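# Separate emitter holder from filter cube, stand it upright

## Task

Detach the emitter holder from the filter cube, then set the holder standing upright next to the cube's remaining half, with both pieces resting flat on the table, as in the reference image named manual.

## Robot and tools

Robot: two arms, left_arm and right_arm, each with six joints and a two-finger gripper. In the scene frame the origin sits at table-top height halfway between the nominal arm bases; +z points up, +x points out over the table, and left_arm is on the +y side (image left/right does not follow these names). Calibrated bases: left_arm at (-0.025, +0.355, +0.025) m, quat_wxyz (+1.000, 0, 0, -0.010); right_arm at (+0.005, -0.335, +0.002) m, quat_wxyz (+1.000, 0, 0, -0.022). Fixed cameras and the table use the scene frame; each hand's reported pose, velocity and wrist-camera pose use that arm's own base frame. Reported hand poses may be off by a few centimetres, more when stretched far.

Command row: every row is a flat list of 14 numbers covering both arms, even if only one moves. First come left_arm's six joint angles plus its opening, then right_arm's six angles plus its opening. Joint order within each arm is: wrist pitch, elbow, wrist yaw, wrist roll, shoulder, waist. Angles are absolute targets in radians, not offsets. The elbow and wrist pitch are sign-flipped in all sent and reported numbers. Nominal ranges in your numbers: wrist pitch -1.571 to 1.571, elbow -3.142 to 0.000, wrist yaw -1.571 to 1.571, wrist roll -2.094 to 2.094, shoulder 0.000 to 3.142, waist -2.618 to 3.054. A target more than 0.059 rad beyond a range end (and beyond the current angle) gets the call refused; real ends may differ by up to 0.059, and clipped joints yield a "joint sent to its limit" line. Opening is a scale from -1 (shut) to +1 (fully open, pad gap 0.094 m); between those it sets where grip_measured should read.

Tools:
- execute_actions(actions, cameras): actions is a list; each action is up to 15 rows, one per 1/30 s step; a short action repeats its final row. An empty list returns state plus all camera images. cameras: list of names, ["all"], or [].
- move(target, speed, blend, opening_speed, grip_force, blocking, cameras): target is one 14-number row or a list of up to 15 rows, all absolute joint angles; joints are interpolated together so the hand follows a curve, with no collision avoidance. speed is rad/s of the joint with the longest travel, 0.01 to 12.57, default 0.5 (one value or one per row). blend in rad rounds intermediate corners; 0 stops at each. opening_speed (at least 0.2 per second on the -1..+1 scale) makes fingers change gradually; use it when closing on fragile parts. grip_force is newtons per pad, 10 to 50, one value or one per arm; it persists, and lower values close slowly. blocking=false returns after about 0.5 s while the motion continues; a new move then takes over. The whole list must fit in 10 s.
- wait(seconds 0 to 10, cameras): holds current commands; an active move keeps running.
- stop(cameras): brakes the active move.
- zoom_image(camera, region): region [x0, y0, x1, y1] in pixels of the latest image, at most 504 by 504. Cameras: cam_head_left, cam_head_right, cam_high, cam_low, cam_left_wrist, cam_right_wrist, all 896x504.
- show_instructions(): shows the reference image(s).
- finished_scene(scene): scene number 1 or 2; ends the scene irreversibly, so call it only once the pieces are placed and stable without the robot.

Motion limits: per control step a joint target may lead its measured angle by at most 0.339 rad (waist, shoulder, elbow) or 2.2 rad (wrist joints), and if a command would carry the gripper over 200 mm from where it is, that arm's targets are pulled back. Far goals therefore need several actions. To keep a joint still, resend its Joint targets value; to leave a gripper unchanged, resend its current command, since 0 is a real half-open command.

Gripper geometry: fingers extend along the gripper's +z; they separate along its y axis. end_effector_position is between the pads, roughly 1 cm short of the tips.

Reading results: Joint positions and Joint velocities list each arm in the joint order above, then pad gap (m, m/s). Joint targets shows current drive goals; Tool commands shows opening commands. grip_measured uses the opening scale and reads a little wide when empty; on a hard part under full squeeze it reads slightly under the part's width. grip_effort_nm is the gripper motor effort (negative closing), not pad force, and it keeps a residue at rest. Joint torques include gravity and friction; numbers 2, 5 and 6 wrap at ±28 N m. The move: line reports done, off_target, moving, held or fault, and limits=held if steps were withheld. "joint command not followed" means the clearance check altered targets. Releasing requires an opening clearly above grip_measured.

Avoid: dropping parts or releasing them while they move; fast impacts on the table, fixtures or the camera stand; fast moves into contact (speed and overshoot raise force); the two arms touching or one gripper closing on the other's fingers, which can end the scene; strain on wrist camera cables; any part leaving the table. Don't keep an arm stretched, loaded or pushing into an unreachable pose for long: motors heat, a MOTOR HOT line warns, and an OVER-TEMPERATURE FAULT folds that arm away for the rest of the scene. Loose objects may get brief nudges from outside.

Each tool is called after "Request:" as name([rows], argument=value, ...), one row to a line, values as JSON.

Reference images:

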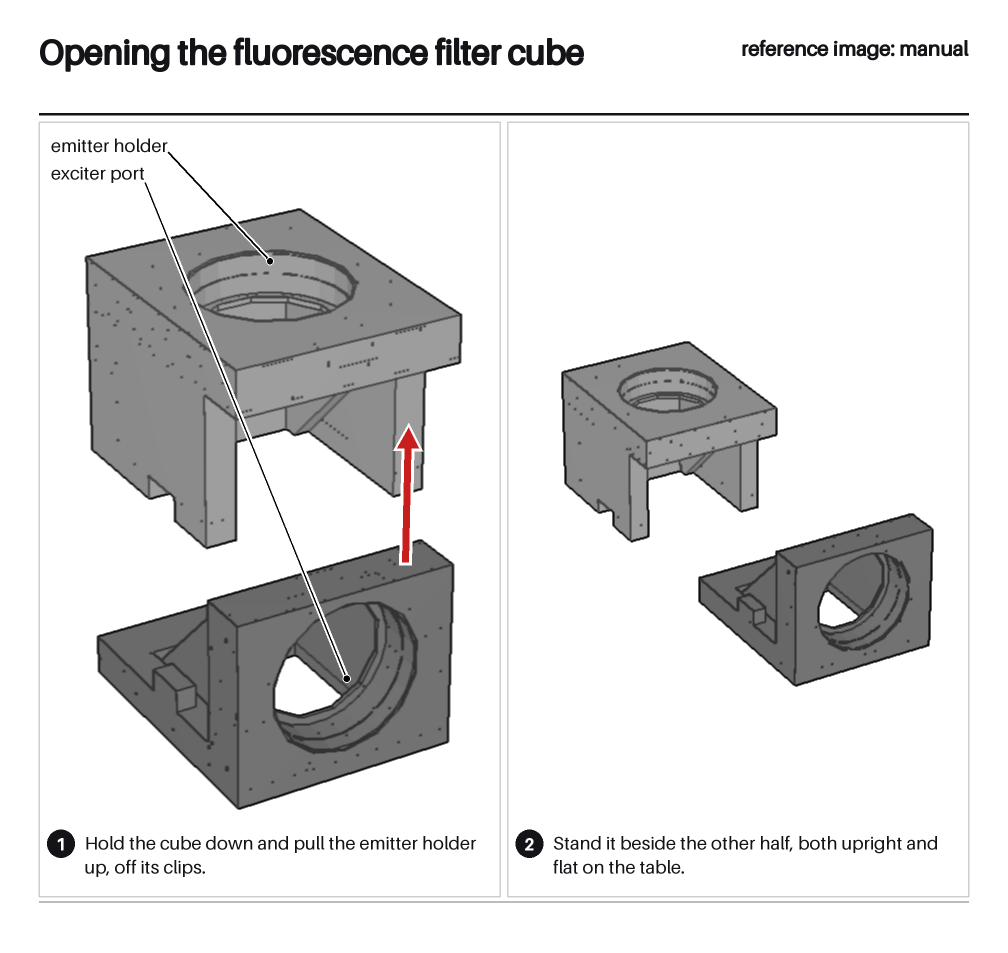

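## Session

Request:
execute_actions(actions=[])

Scene clock: 0.00 s.
left_arm: end_effector_position=(+0.3882, -0.0015, +0.3983) grip_measured=+1.000 grip_effort_nm=n/a end_effector_quat_wxyz=(+0.696, +0.000, +0.718, -0.010) | right_arm: end_effector_position=(+0.4113, -0.0020, +0.1383) grip_measured=+1.000 grip_effort_nm=n/a end_effector_quat_wxyz=(+0.613, +0.024, +0.787, -0.064)
Joint names: [wrist pitch, elbow, wrist yaw, wrist roll, shoulder, waist]
Joint positions: left_arm=[0.017 -1.05 0.016 -0.013 1.064 0.001 0.094] | right_arm=[-0.799 -0.433 0.215 -0.019 1.481 0.086 0.094]
Joint velocities: within noise
Joint torques (N m): no reading
Heat: left arm: 22 °C; right arm: 23 °C.
Joint targets: left_arm=[0.019 -1.059 0.016 -0.014 1.056 0.001] | right_arm=[-0.800 -0.441 0.217 -0.020 1.473 0.086]
Tool commands: left_gripper/opening=+1.0 right_gripper/opening=+1.0

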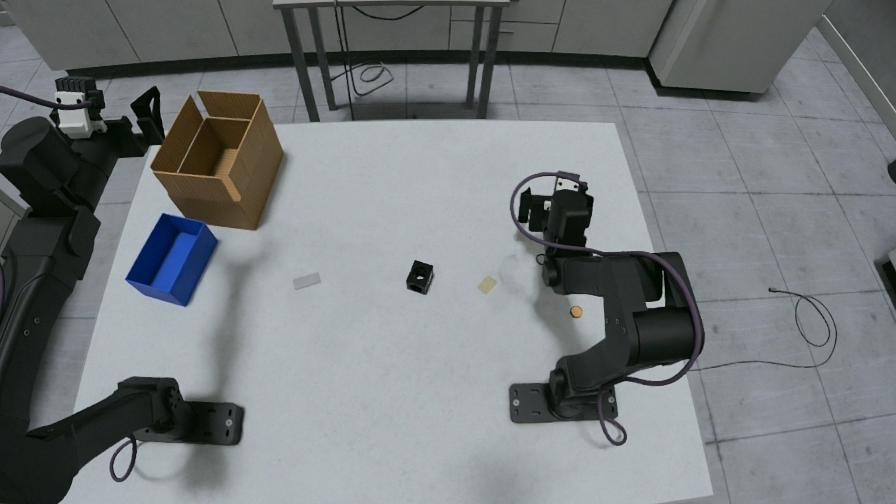

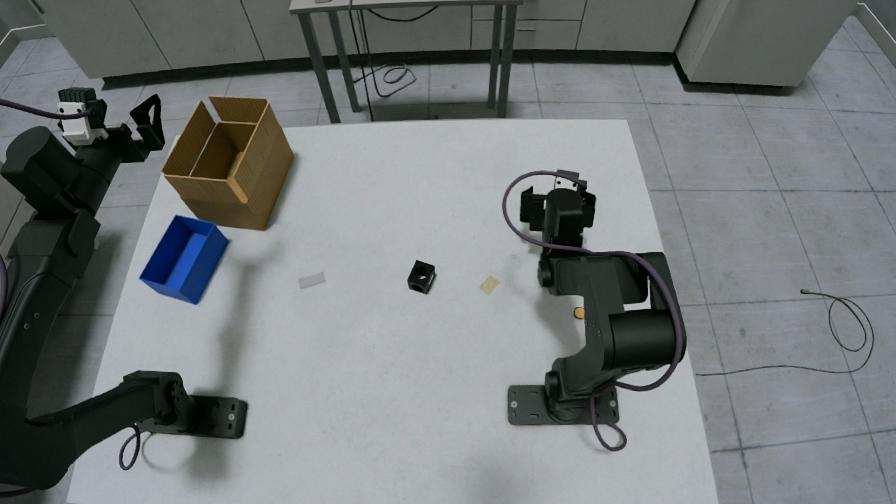

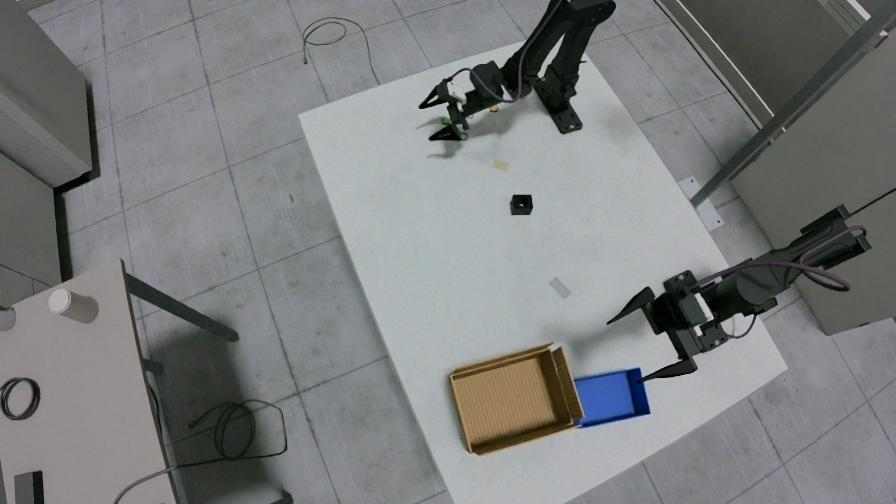

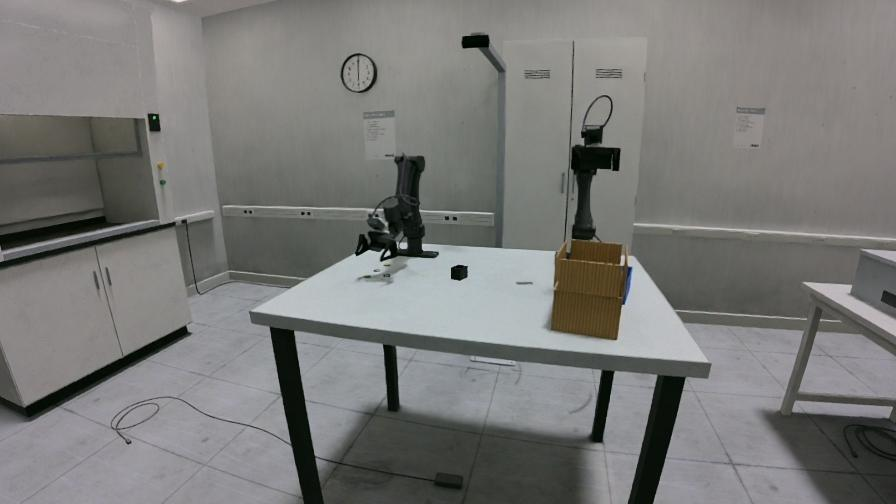

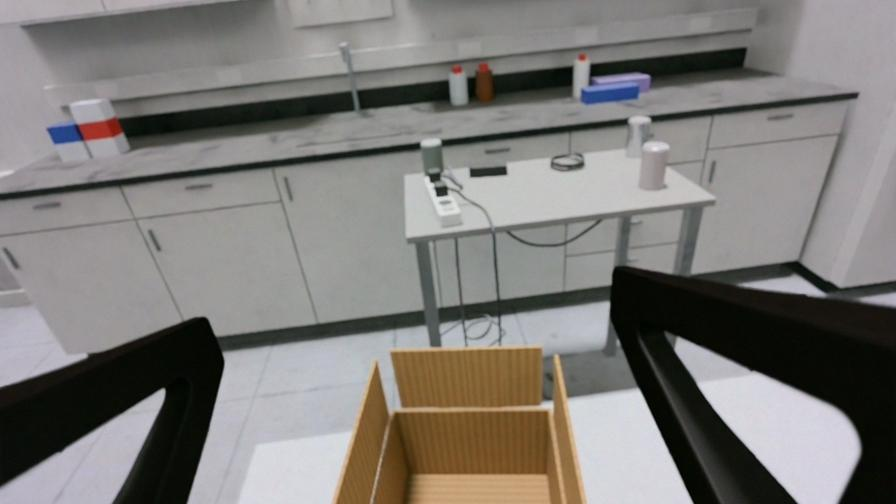

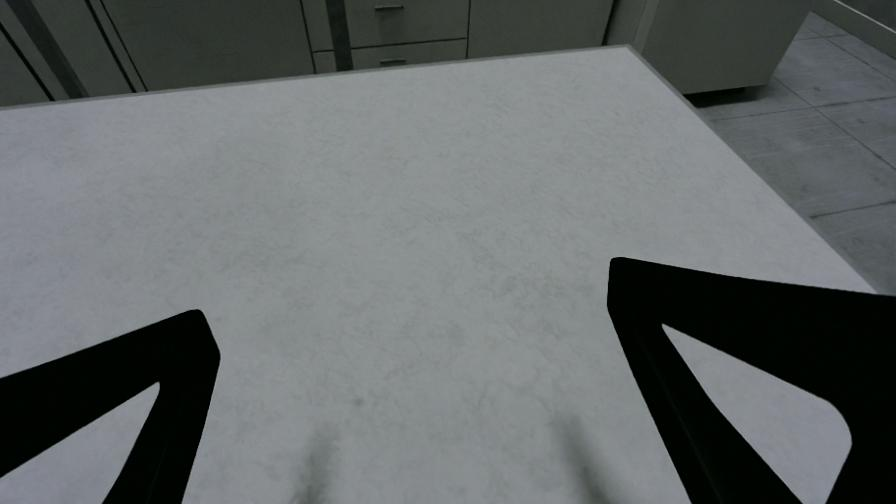

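Request:
zoom_image(camera="cam_head_left", region=[370, 235, 470, 315])

Request:
zoom_image(camera="cam_high", region=[480, 170, 560, 240])

Request:
zoom_image(camera="cam_low", region=[430, 250, 490, 290])

Request:
zoom_image(camera="cam_head_right", region=[370, 235, 470, 315])

Scaled by 5.040 from the camera's 896x504 image, which has a finer 1280x720 frame.

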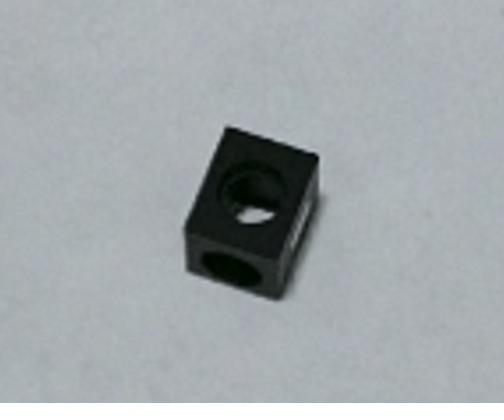

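Scaled by 6.300 from the camera's 896x504 image, which has a finer 1280x720 frame.

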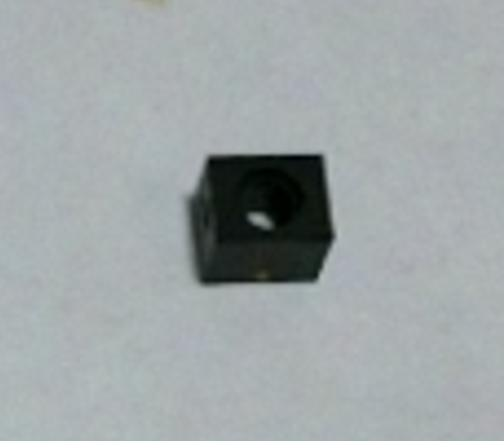

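Scaled by 8.400 from the camera's 896x504 image, which has a finer 1280x720 frame.

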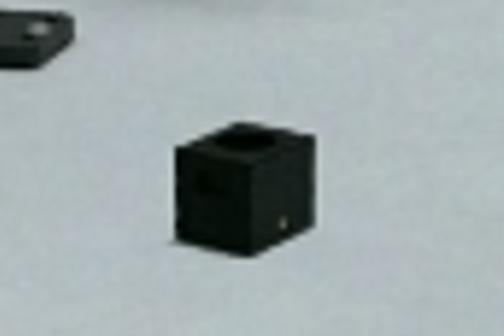

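Scaled by 5.040 from the camera's 896x504 image, which has a finer 1280x720 frame.

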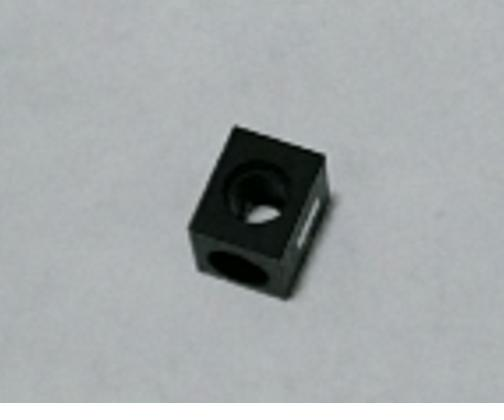

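Request:
move([
  [0.017,-1.05,0.016,-0.013,1.064,-0.93,1, 1.0,-0.913,0,0,0.909,0.4,1],
  [0.693,-1.114,0,0,1.321,-0.93,1, 1.0,-0.913,0,0,0.909,0.82,1],
], speed=1.0, blend=0.1, cameras=["all"])

Scene clock: 8.97 s.
left_arm: end_effector_position=(+0.2163, -0.2866, +0.1786) grip_measured=+1.000 grip_effort_nm=0.05 end_effector_quat_wxyz=(+0.288, +0.420, +0.848, -0.147) | right_arm: end_effector_position=(+0.1643, +0.1743, +0.1685) grip_measured=+1.000 grip_effort_nm=0.01 end_effector_quat_wxyz=(+0.255, -0.382, +0.882, +0.108)
Joint names: [wrist pitch, elbow, wrist yaw, wrist roll, shoulder, waist]
Joint positions: left_arm=[0.682 -1.087 0.005 -0.006 1.316 -0.925 0.094] | right_arm=[0.979 -0.887 0.001 -0.006 0.918 0.812 0.094]
Joint torques (N m): left_arm=[-1.46 -7.8 -0.08 0.05 -3.71 -0.44] | right_arm=[-1.06 -9.26 -0.02 0.04 -1.73 0.59]
Heat: left arm: 24 °C; right arm: 23 °C.
Joint targets: left_arm=[0.693 -1.114 0.000 0.000 1.321 -0.930] | right_arm=[1.000 -0.913 0.000 0.000 0.909 0.820]
move: done

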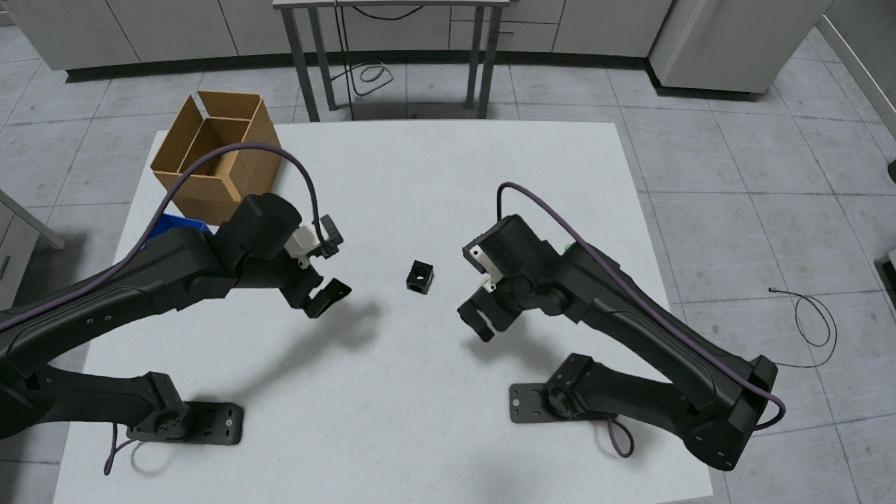

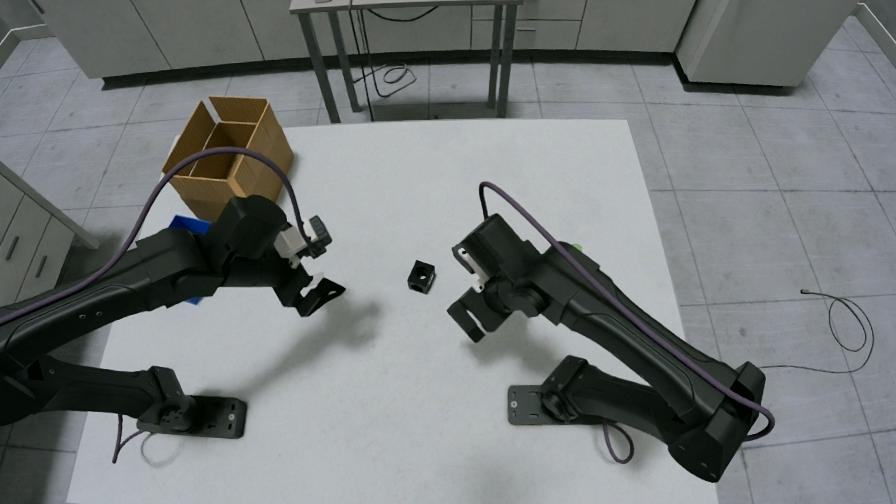

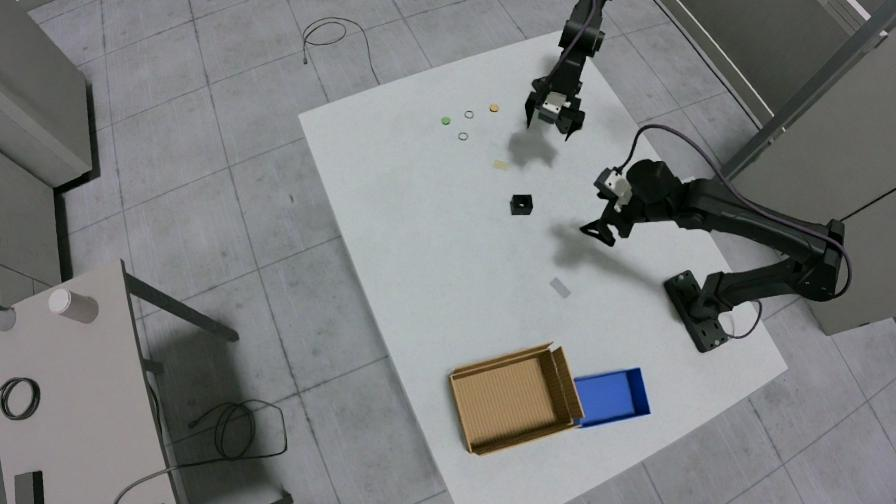

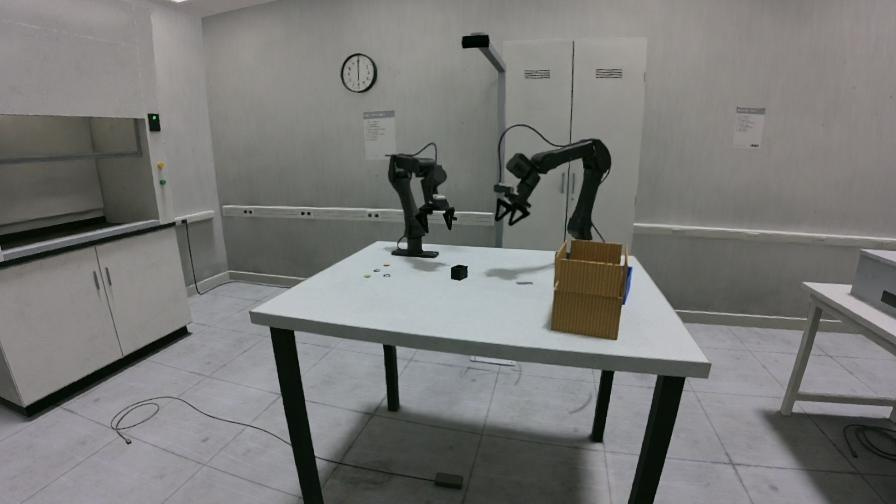

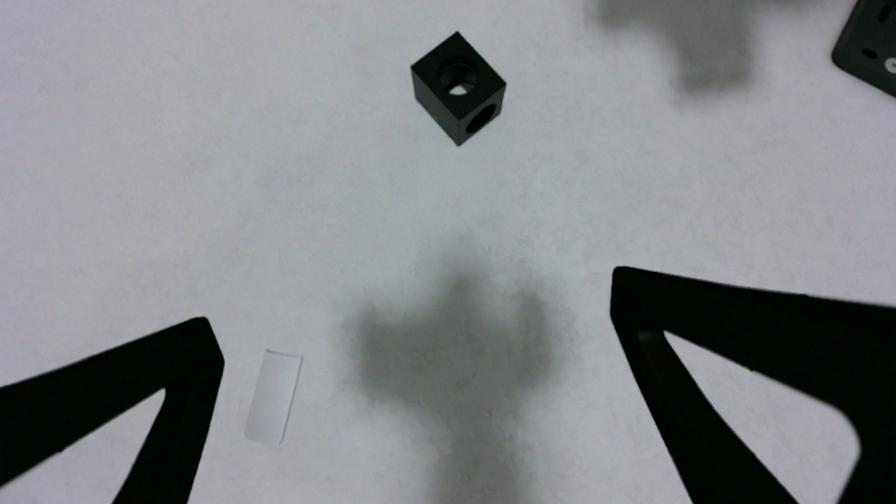

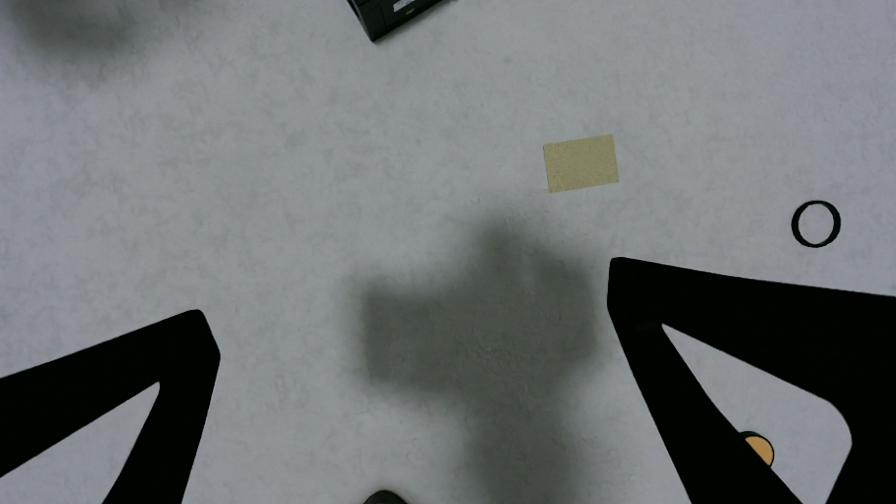

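Request:
zoom_image(camera="cam_left_wrist", region=[390, 10, 530, 170])

Request:
zoom_image(camera="cam_right_wrist", region=[330, 0, 470, 60])

Scaled by 3.150 from the camera's 896x504 image, which has a finer 1280x720 frame.

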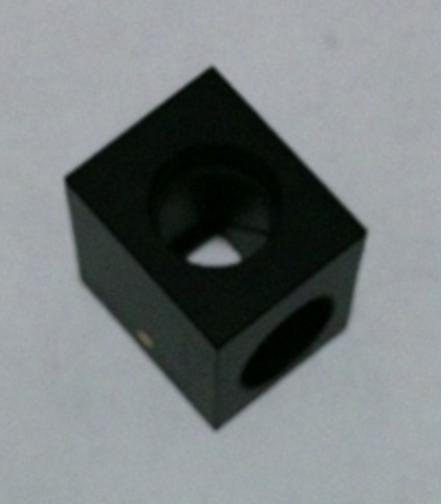

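Scaled by 3.600 from the camera's 896x504 image, which has a finer 1280x720 frame.

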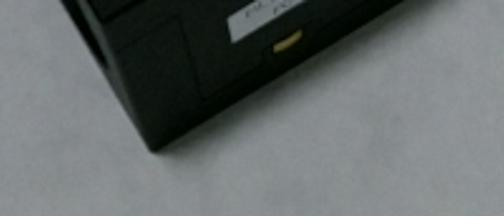

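Request:
move(target=[0.693,-1.114,0,0,1.321,-0.93,1, 0.6,-0.913,0,0,0.909,0.92,1], cameras=["cam_right_wrist"])

Request:
zoom_image(camera="cam_right_wrist", region=[330, 100, 570, 260])

Scene clock: 10.97 s.
left_arm: end_effector_position=(+0.2163, -0.2865, +0.1785) grip_measured=+1.000 grip_effort_nm=0.05 end_effector_quat_wxyz=(+0.288, +0.420, +0.848, -0.147) | right_arm: end_effector_position=(+0.1872, +0.2431, +0.2304) grip_measured=+1.000 grip_effort_nm=0.01 end_effector_quat_wxyz=(+0.402, -0.396, +0.802, +0.195)
Joint names: [wrist pitch, elbow, wrist yaw, wrist roll, shoulder, waist]
Joint positions: left_arm=[0.683 -1.087 0.005 -0.006 1.316 -0.925 0.094] | right_arm=[0.613 -0.887 0.001 -0.006 0.918 0.912 0.094]
Joint torques (N m): left_arm=[-1.4 -7.88 -0.1 0.05 -3.7 -0.42] | right_arm=[-1.83 -9.72 -0.02 0.04 -2.25 0.75]
Heat: left arm: 24 °C; right arm: 23 °C.
Joint targets: left_arm=[0.693 -1.114 0.000 0.000 1.321 -0.930] | right_arm=[0.600 -0.913 0.000 0.000 0.909 0.920]
move: done
Images, in order (width x height): cam_right_wrist 896x504.

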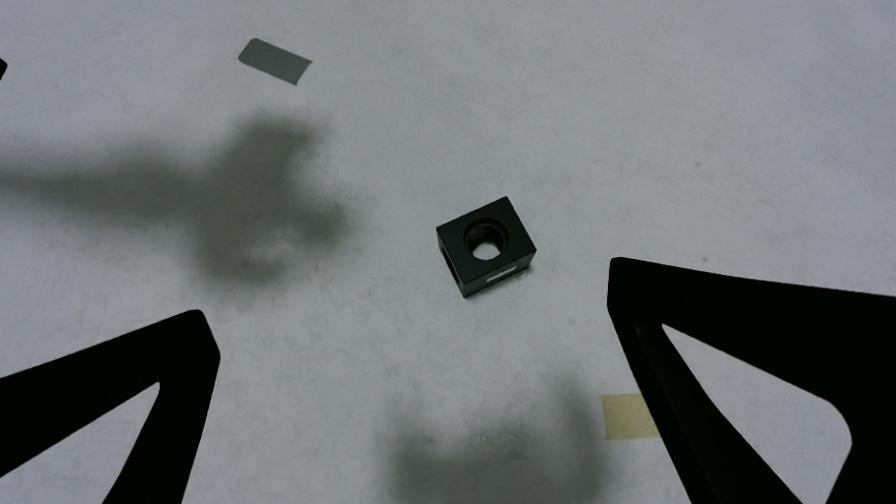

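Scaled by 2.100 from the camera's 896x504 image, which has a finer 1280x720 frame.

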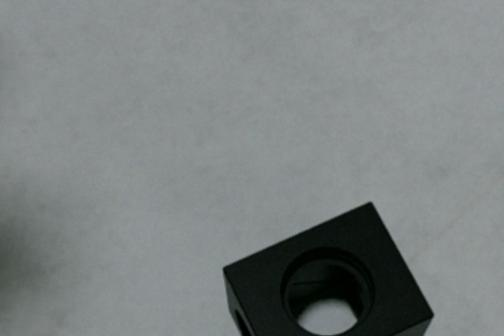

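Request:
move([
  [0.693,-1.114,0,0,1.321,-0.5,1, 0.6,-0.913,0,0,0.909,0.82,1],
  [0.693,-1.114,0,0,1.321,-0.5,1, 1.46,-1.912,0,-1.05,2.02,0.848,1],
], speed=1.0, blend=0.1, cameras=["cam_head_left","cam_high","cam_low","cam_left_wrist","cam_right_wrist"])

Request:
zoom_image(camera="cam_right_wrist", region=[196, 0, 700, 504])

Request:
zoom_image(camera="cam_head_left", region=[360, 200, 520, 340])

Request:
zoom_image(camera="cam_high", region=[450, 120, 630, 260])

Scene clock: 21.00 s.
left_arm: end_effector_position=(+0.3155, -0.1713, +0.1785) grip_measured=+1.000 grip_effort_nm=0.05 end_effector_quat_wxyz=(+0.313, +0.232, +0.917, -0.079) | right_arm: end_effector_position=(+0.2581, +0.2891, +0.1359) grip_measured=+1.000 grip_effort_nm=0.01 end_effector_quat_wxyz=(-0.009, +0.808, -0.590, +0.001)
Joint names: [wrist pitch, elbow, wrist yaw, wrist roll, shoulder, waist]
Joint positions: left_arm=[0.683 -1.087 -0.003 -0.004 1.316 -0.502 0.094] | right_arm=[1.428 -1.887 0.001 -1.04 2.012 0.84 0.094]
Joint torques (N m): left_arm=[-1.42 -7.83 0 0.02 -3.75 0.23] | right_arm=[-0.04 -8.29 -0.02 -0.12 -9.39 0.66]
Heat: left arm: 24 °C; right arm: 24 °C.
Joint targets: left_arm=[0.693 -1.114 0.000 0.000 1.321 -0.500] | right_arm=[1.460 -1.912 0.000 -1.050 2.020 0.848]
move: done
Images, in order (width x height): cam_head_left 896x504, cam_high 896x504, cam_low 896x504, cam_left_wrist 896x504, cam_right_wrist 896x504.

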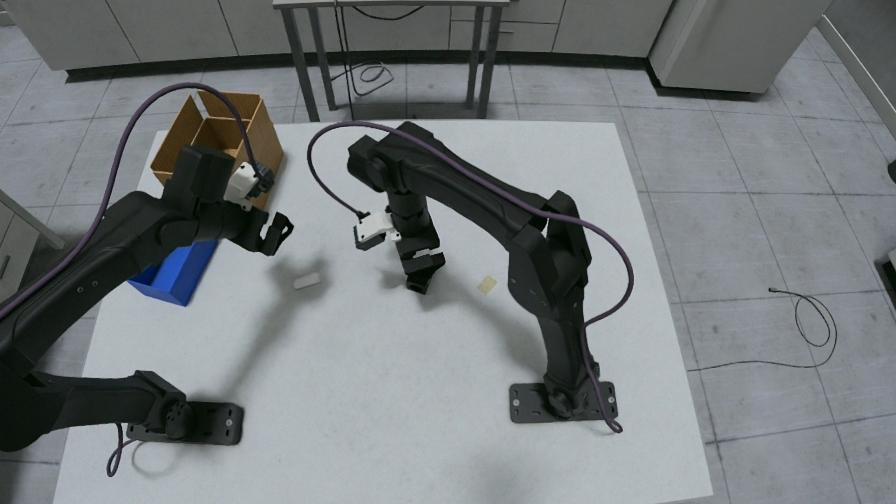

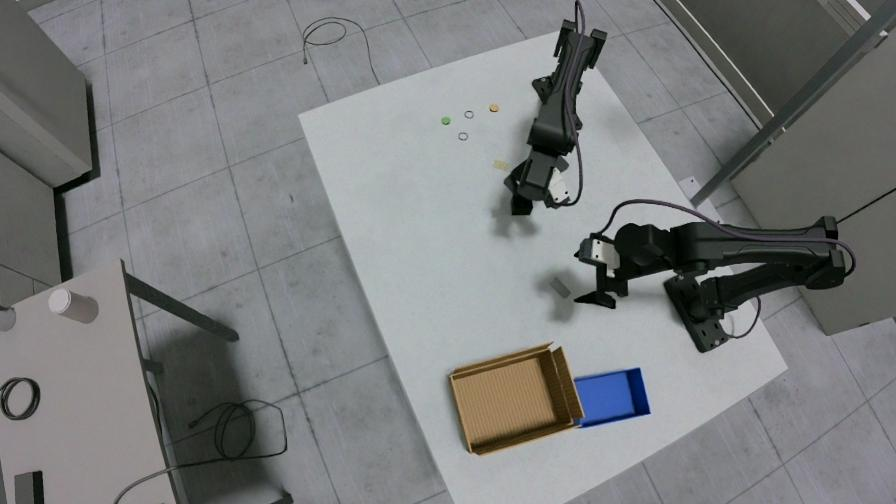

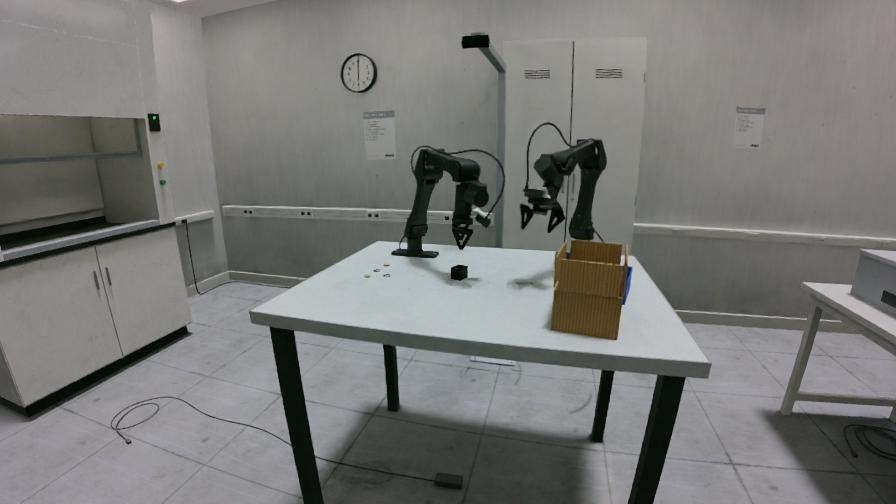

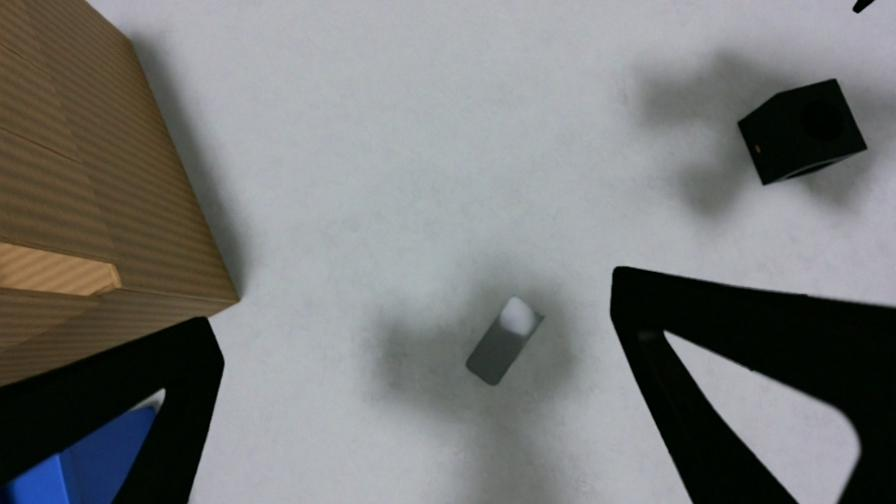

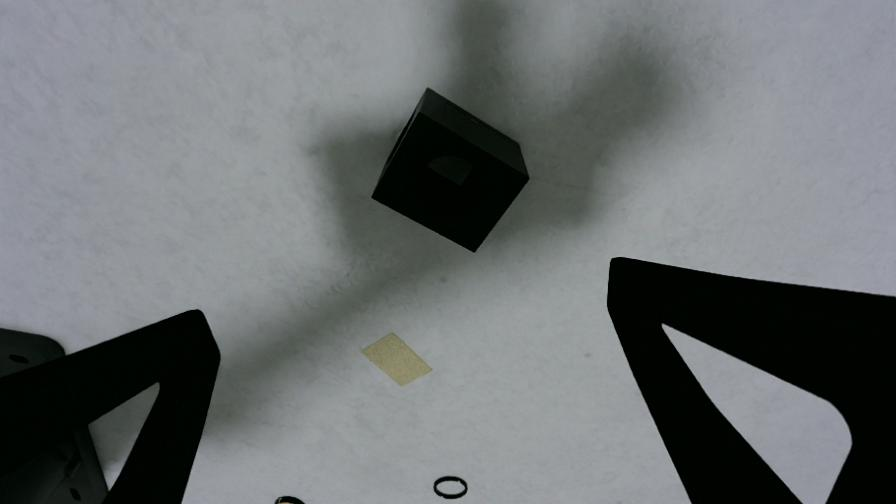

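Scaled by 1.000.

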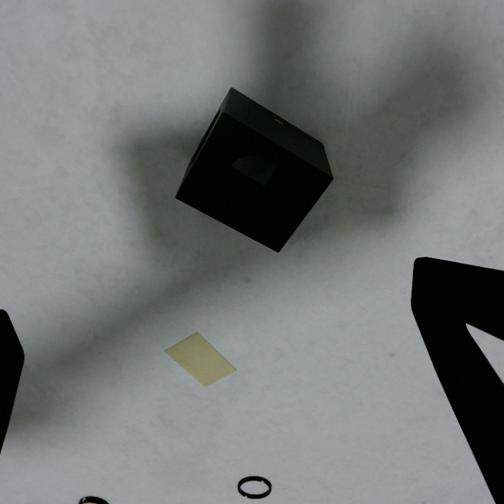

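Scaled by 3.150 from the camera's 896x504 image, which has a finer 1280x720 frame.

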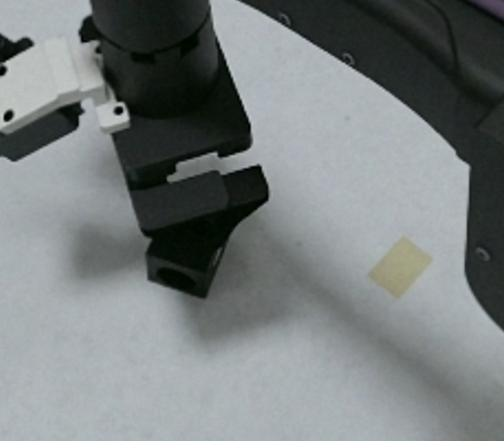

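Scaled by 2.800 from the camera's 896x504 image, which has a finer 1280x720 frame.

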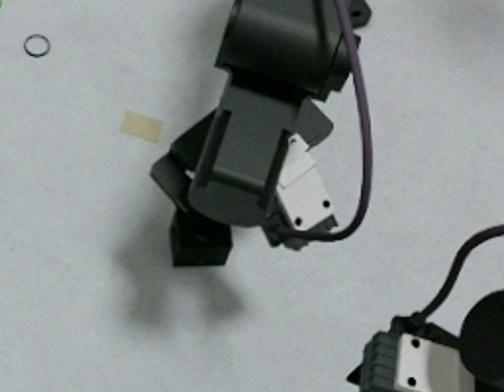

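Request:
move(target=[0.693,-1.114,0,0,1.321,-0.5,1, 1.475,-1.937,0,1.118,2.02,0.848,1], speed=1.2, cameras=["cam_head_left","cam_high","cam_right_wrist"])

Request:
zoom_image(camera="cam_head_left", region=[360, 200, 520, 340])

Request:
zoom_image(camera="cam_high", region=[450, 120, 630, 260])

Request:
zoom_image(camera="cam_right_wrist", region=[296, 70, 600, 304])

Scene clock: 25.47 s.
left_arm: end_effector_position=(+0.3155, -0.1713, +0.1785) grip_measured=+1.000 grip_effort_nm=0.05 end_effector_quat_wxyz=(+0.313, +0.232, +0.917, -0.079) | right_arm: end_effector_position=(+0.2592, +0.2908, +0.1421) grip_measured=+1.000 grip_effort_nm=0.00 end_effector_quat_wxyz=(+0.008, +0.133, +0.991, +0.012)
Joint names: [wrist pitch, elbow, wrist yaw, wrist roll, shoulder, waist]
Joint positions: left_arm=[0.683 -1.087 -0.003 -0.004 1.316 -0.502 0.094] | right_arm=[1.442 -1.912 -0.001 1.106 2.012 0.84 0.094]
Joint torques (N m): left_arm=[-1.41 -7.87 0 0.01 -3.71 0.23] | right_arm=[0.01 -8.4 0.03 0.11 -9.31 0.65]
Heat: left arm: 24 °C; right arm: 23 °C.
Joint targets: left_arm=[0.693 -1.114 0.000 0.000 1.321 -0.500] | right_arm=[1.475 -1.937 0.000 1.118 2.020 0.848]
move: done
Images, in order (width x height): cam_head_left 896x504, cam_high 896x504, cam_right_wrist 896x504.

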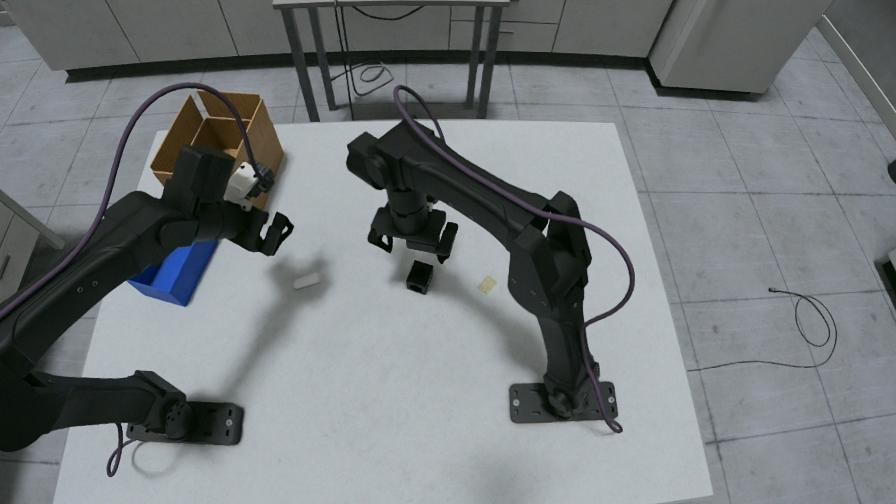

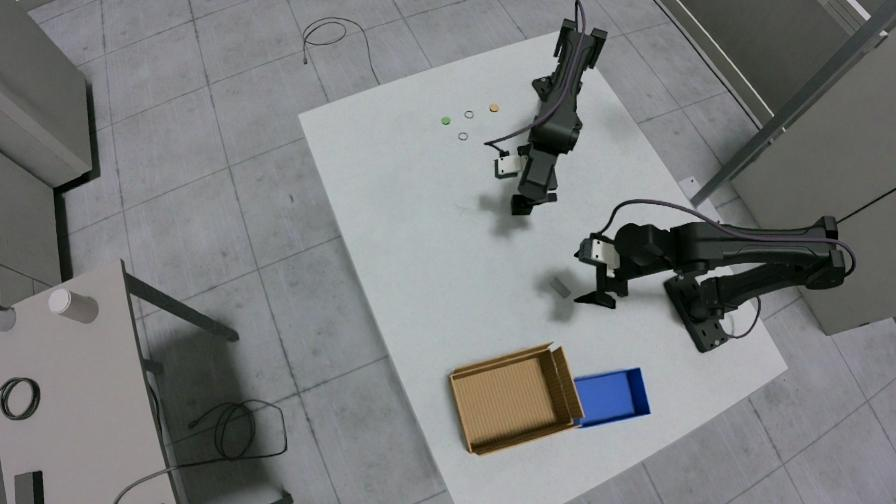

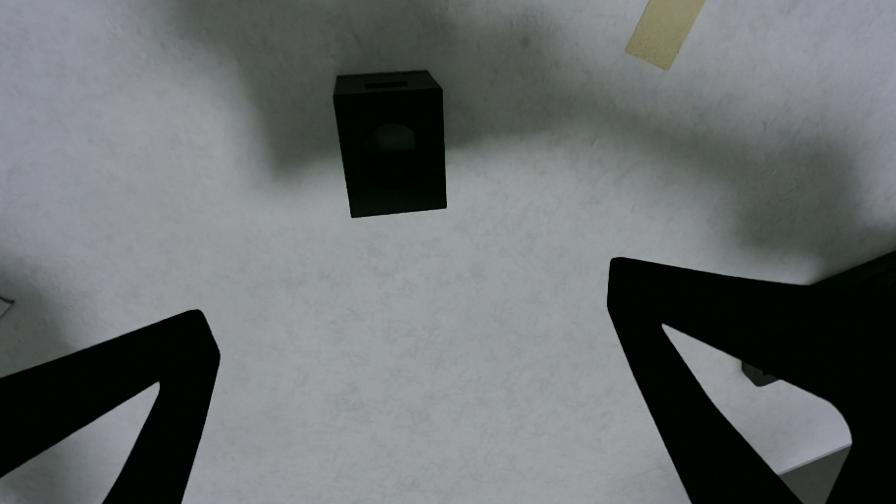

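Scaled by 3.150 from the camera's 896x504 image, which has a finer 1280x720 frame.

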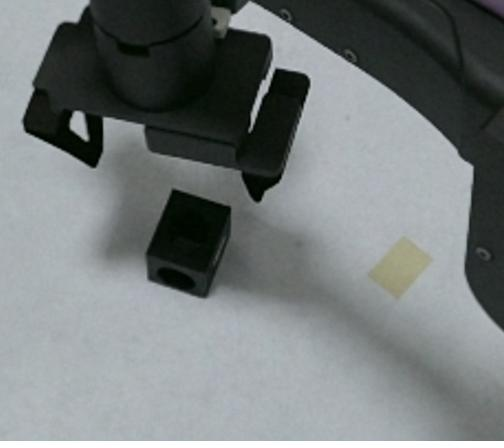

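Scaled by 2.800 from the camera's 896x504 image, which has a finer 1280x720 frame.

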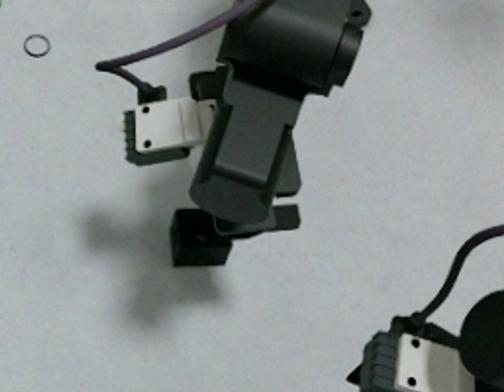

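Scaled by 1.658 from the camera's 896x504 image, which has a finer 1280x720 frame.

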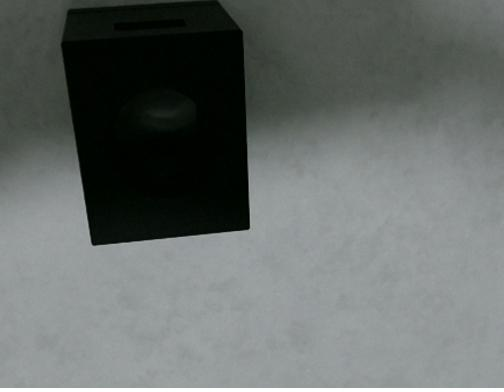

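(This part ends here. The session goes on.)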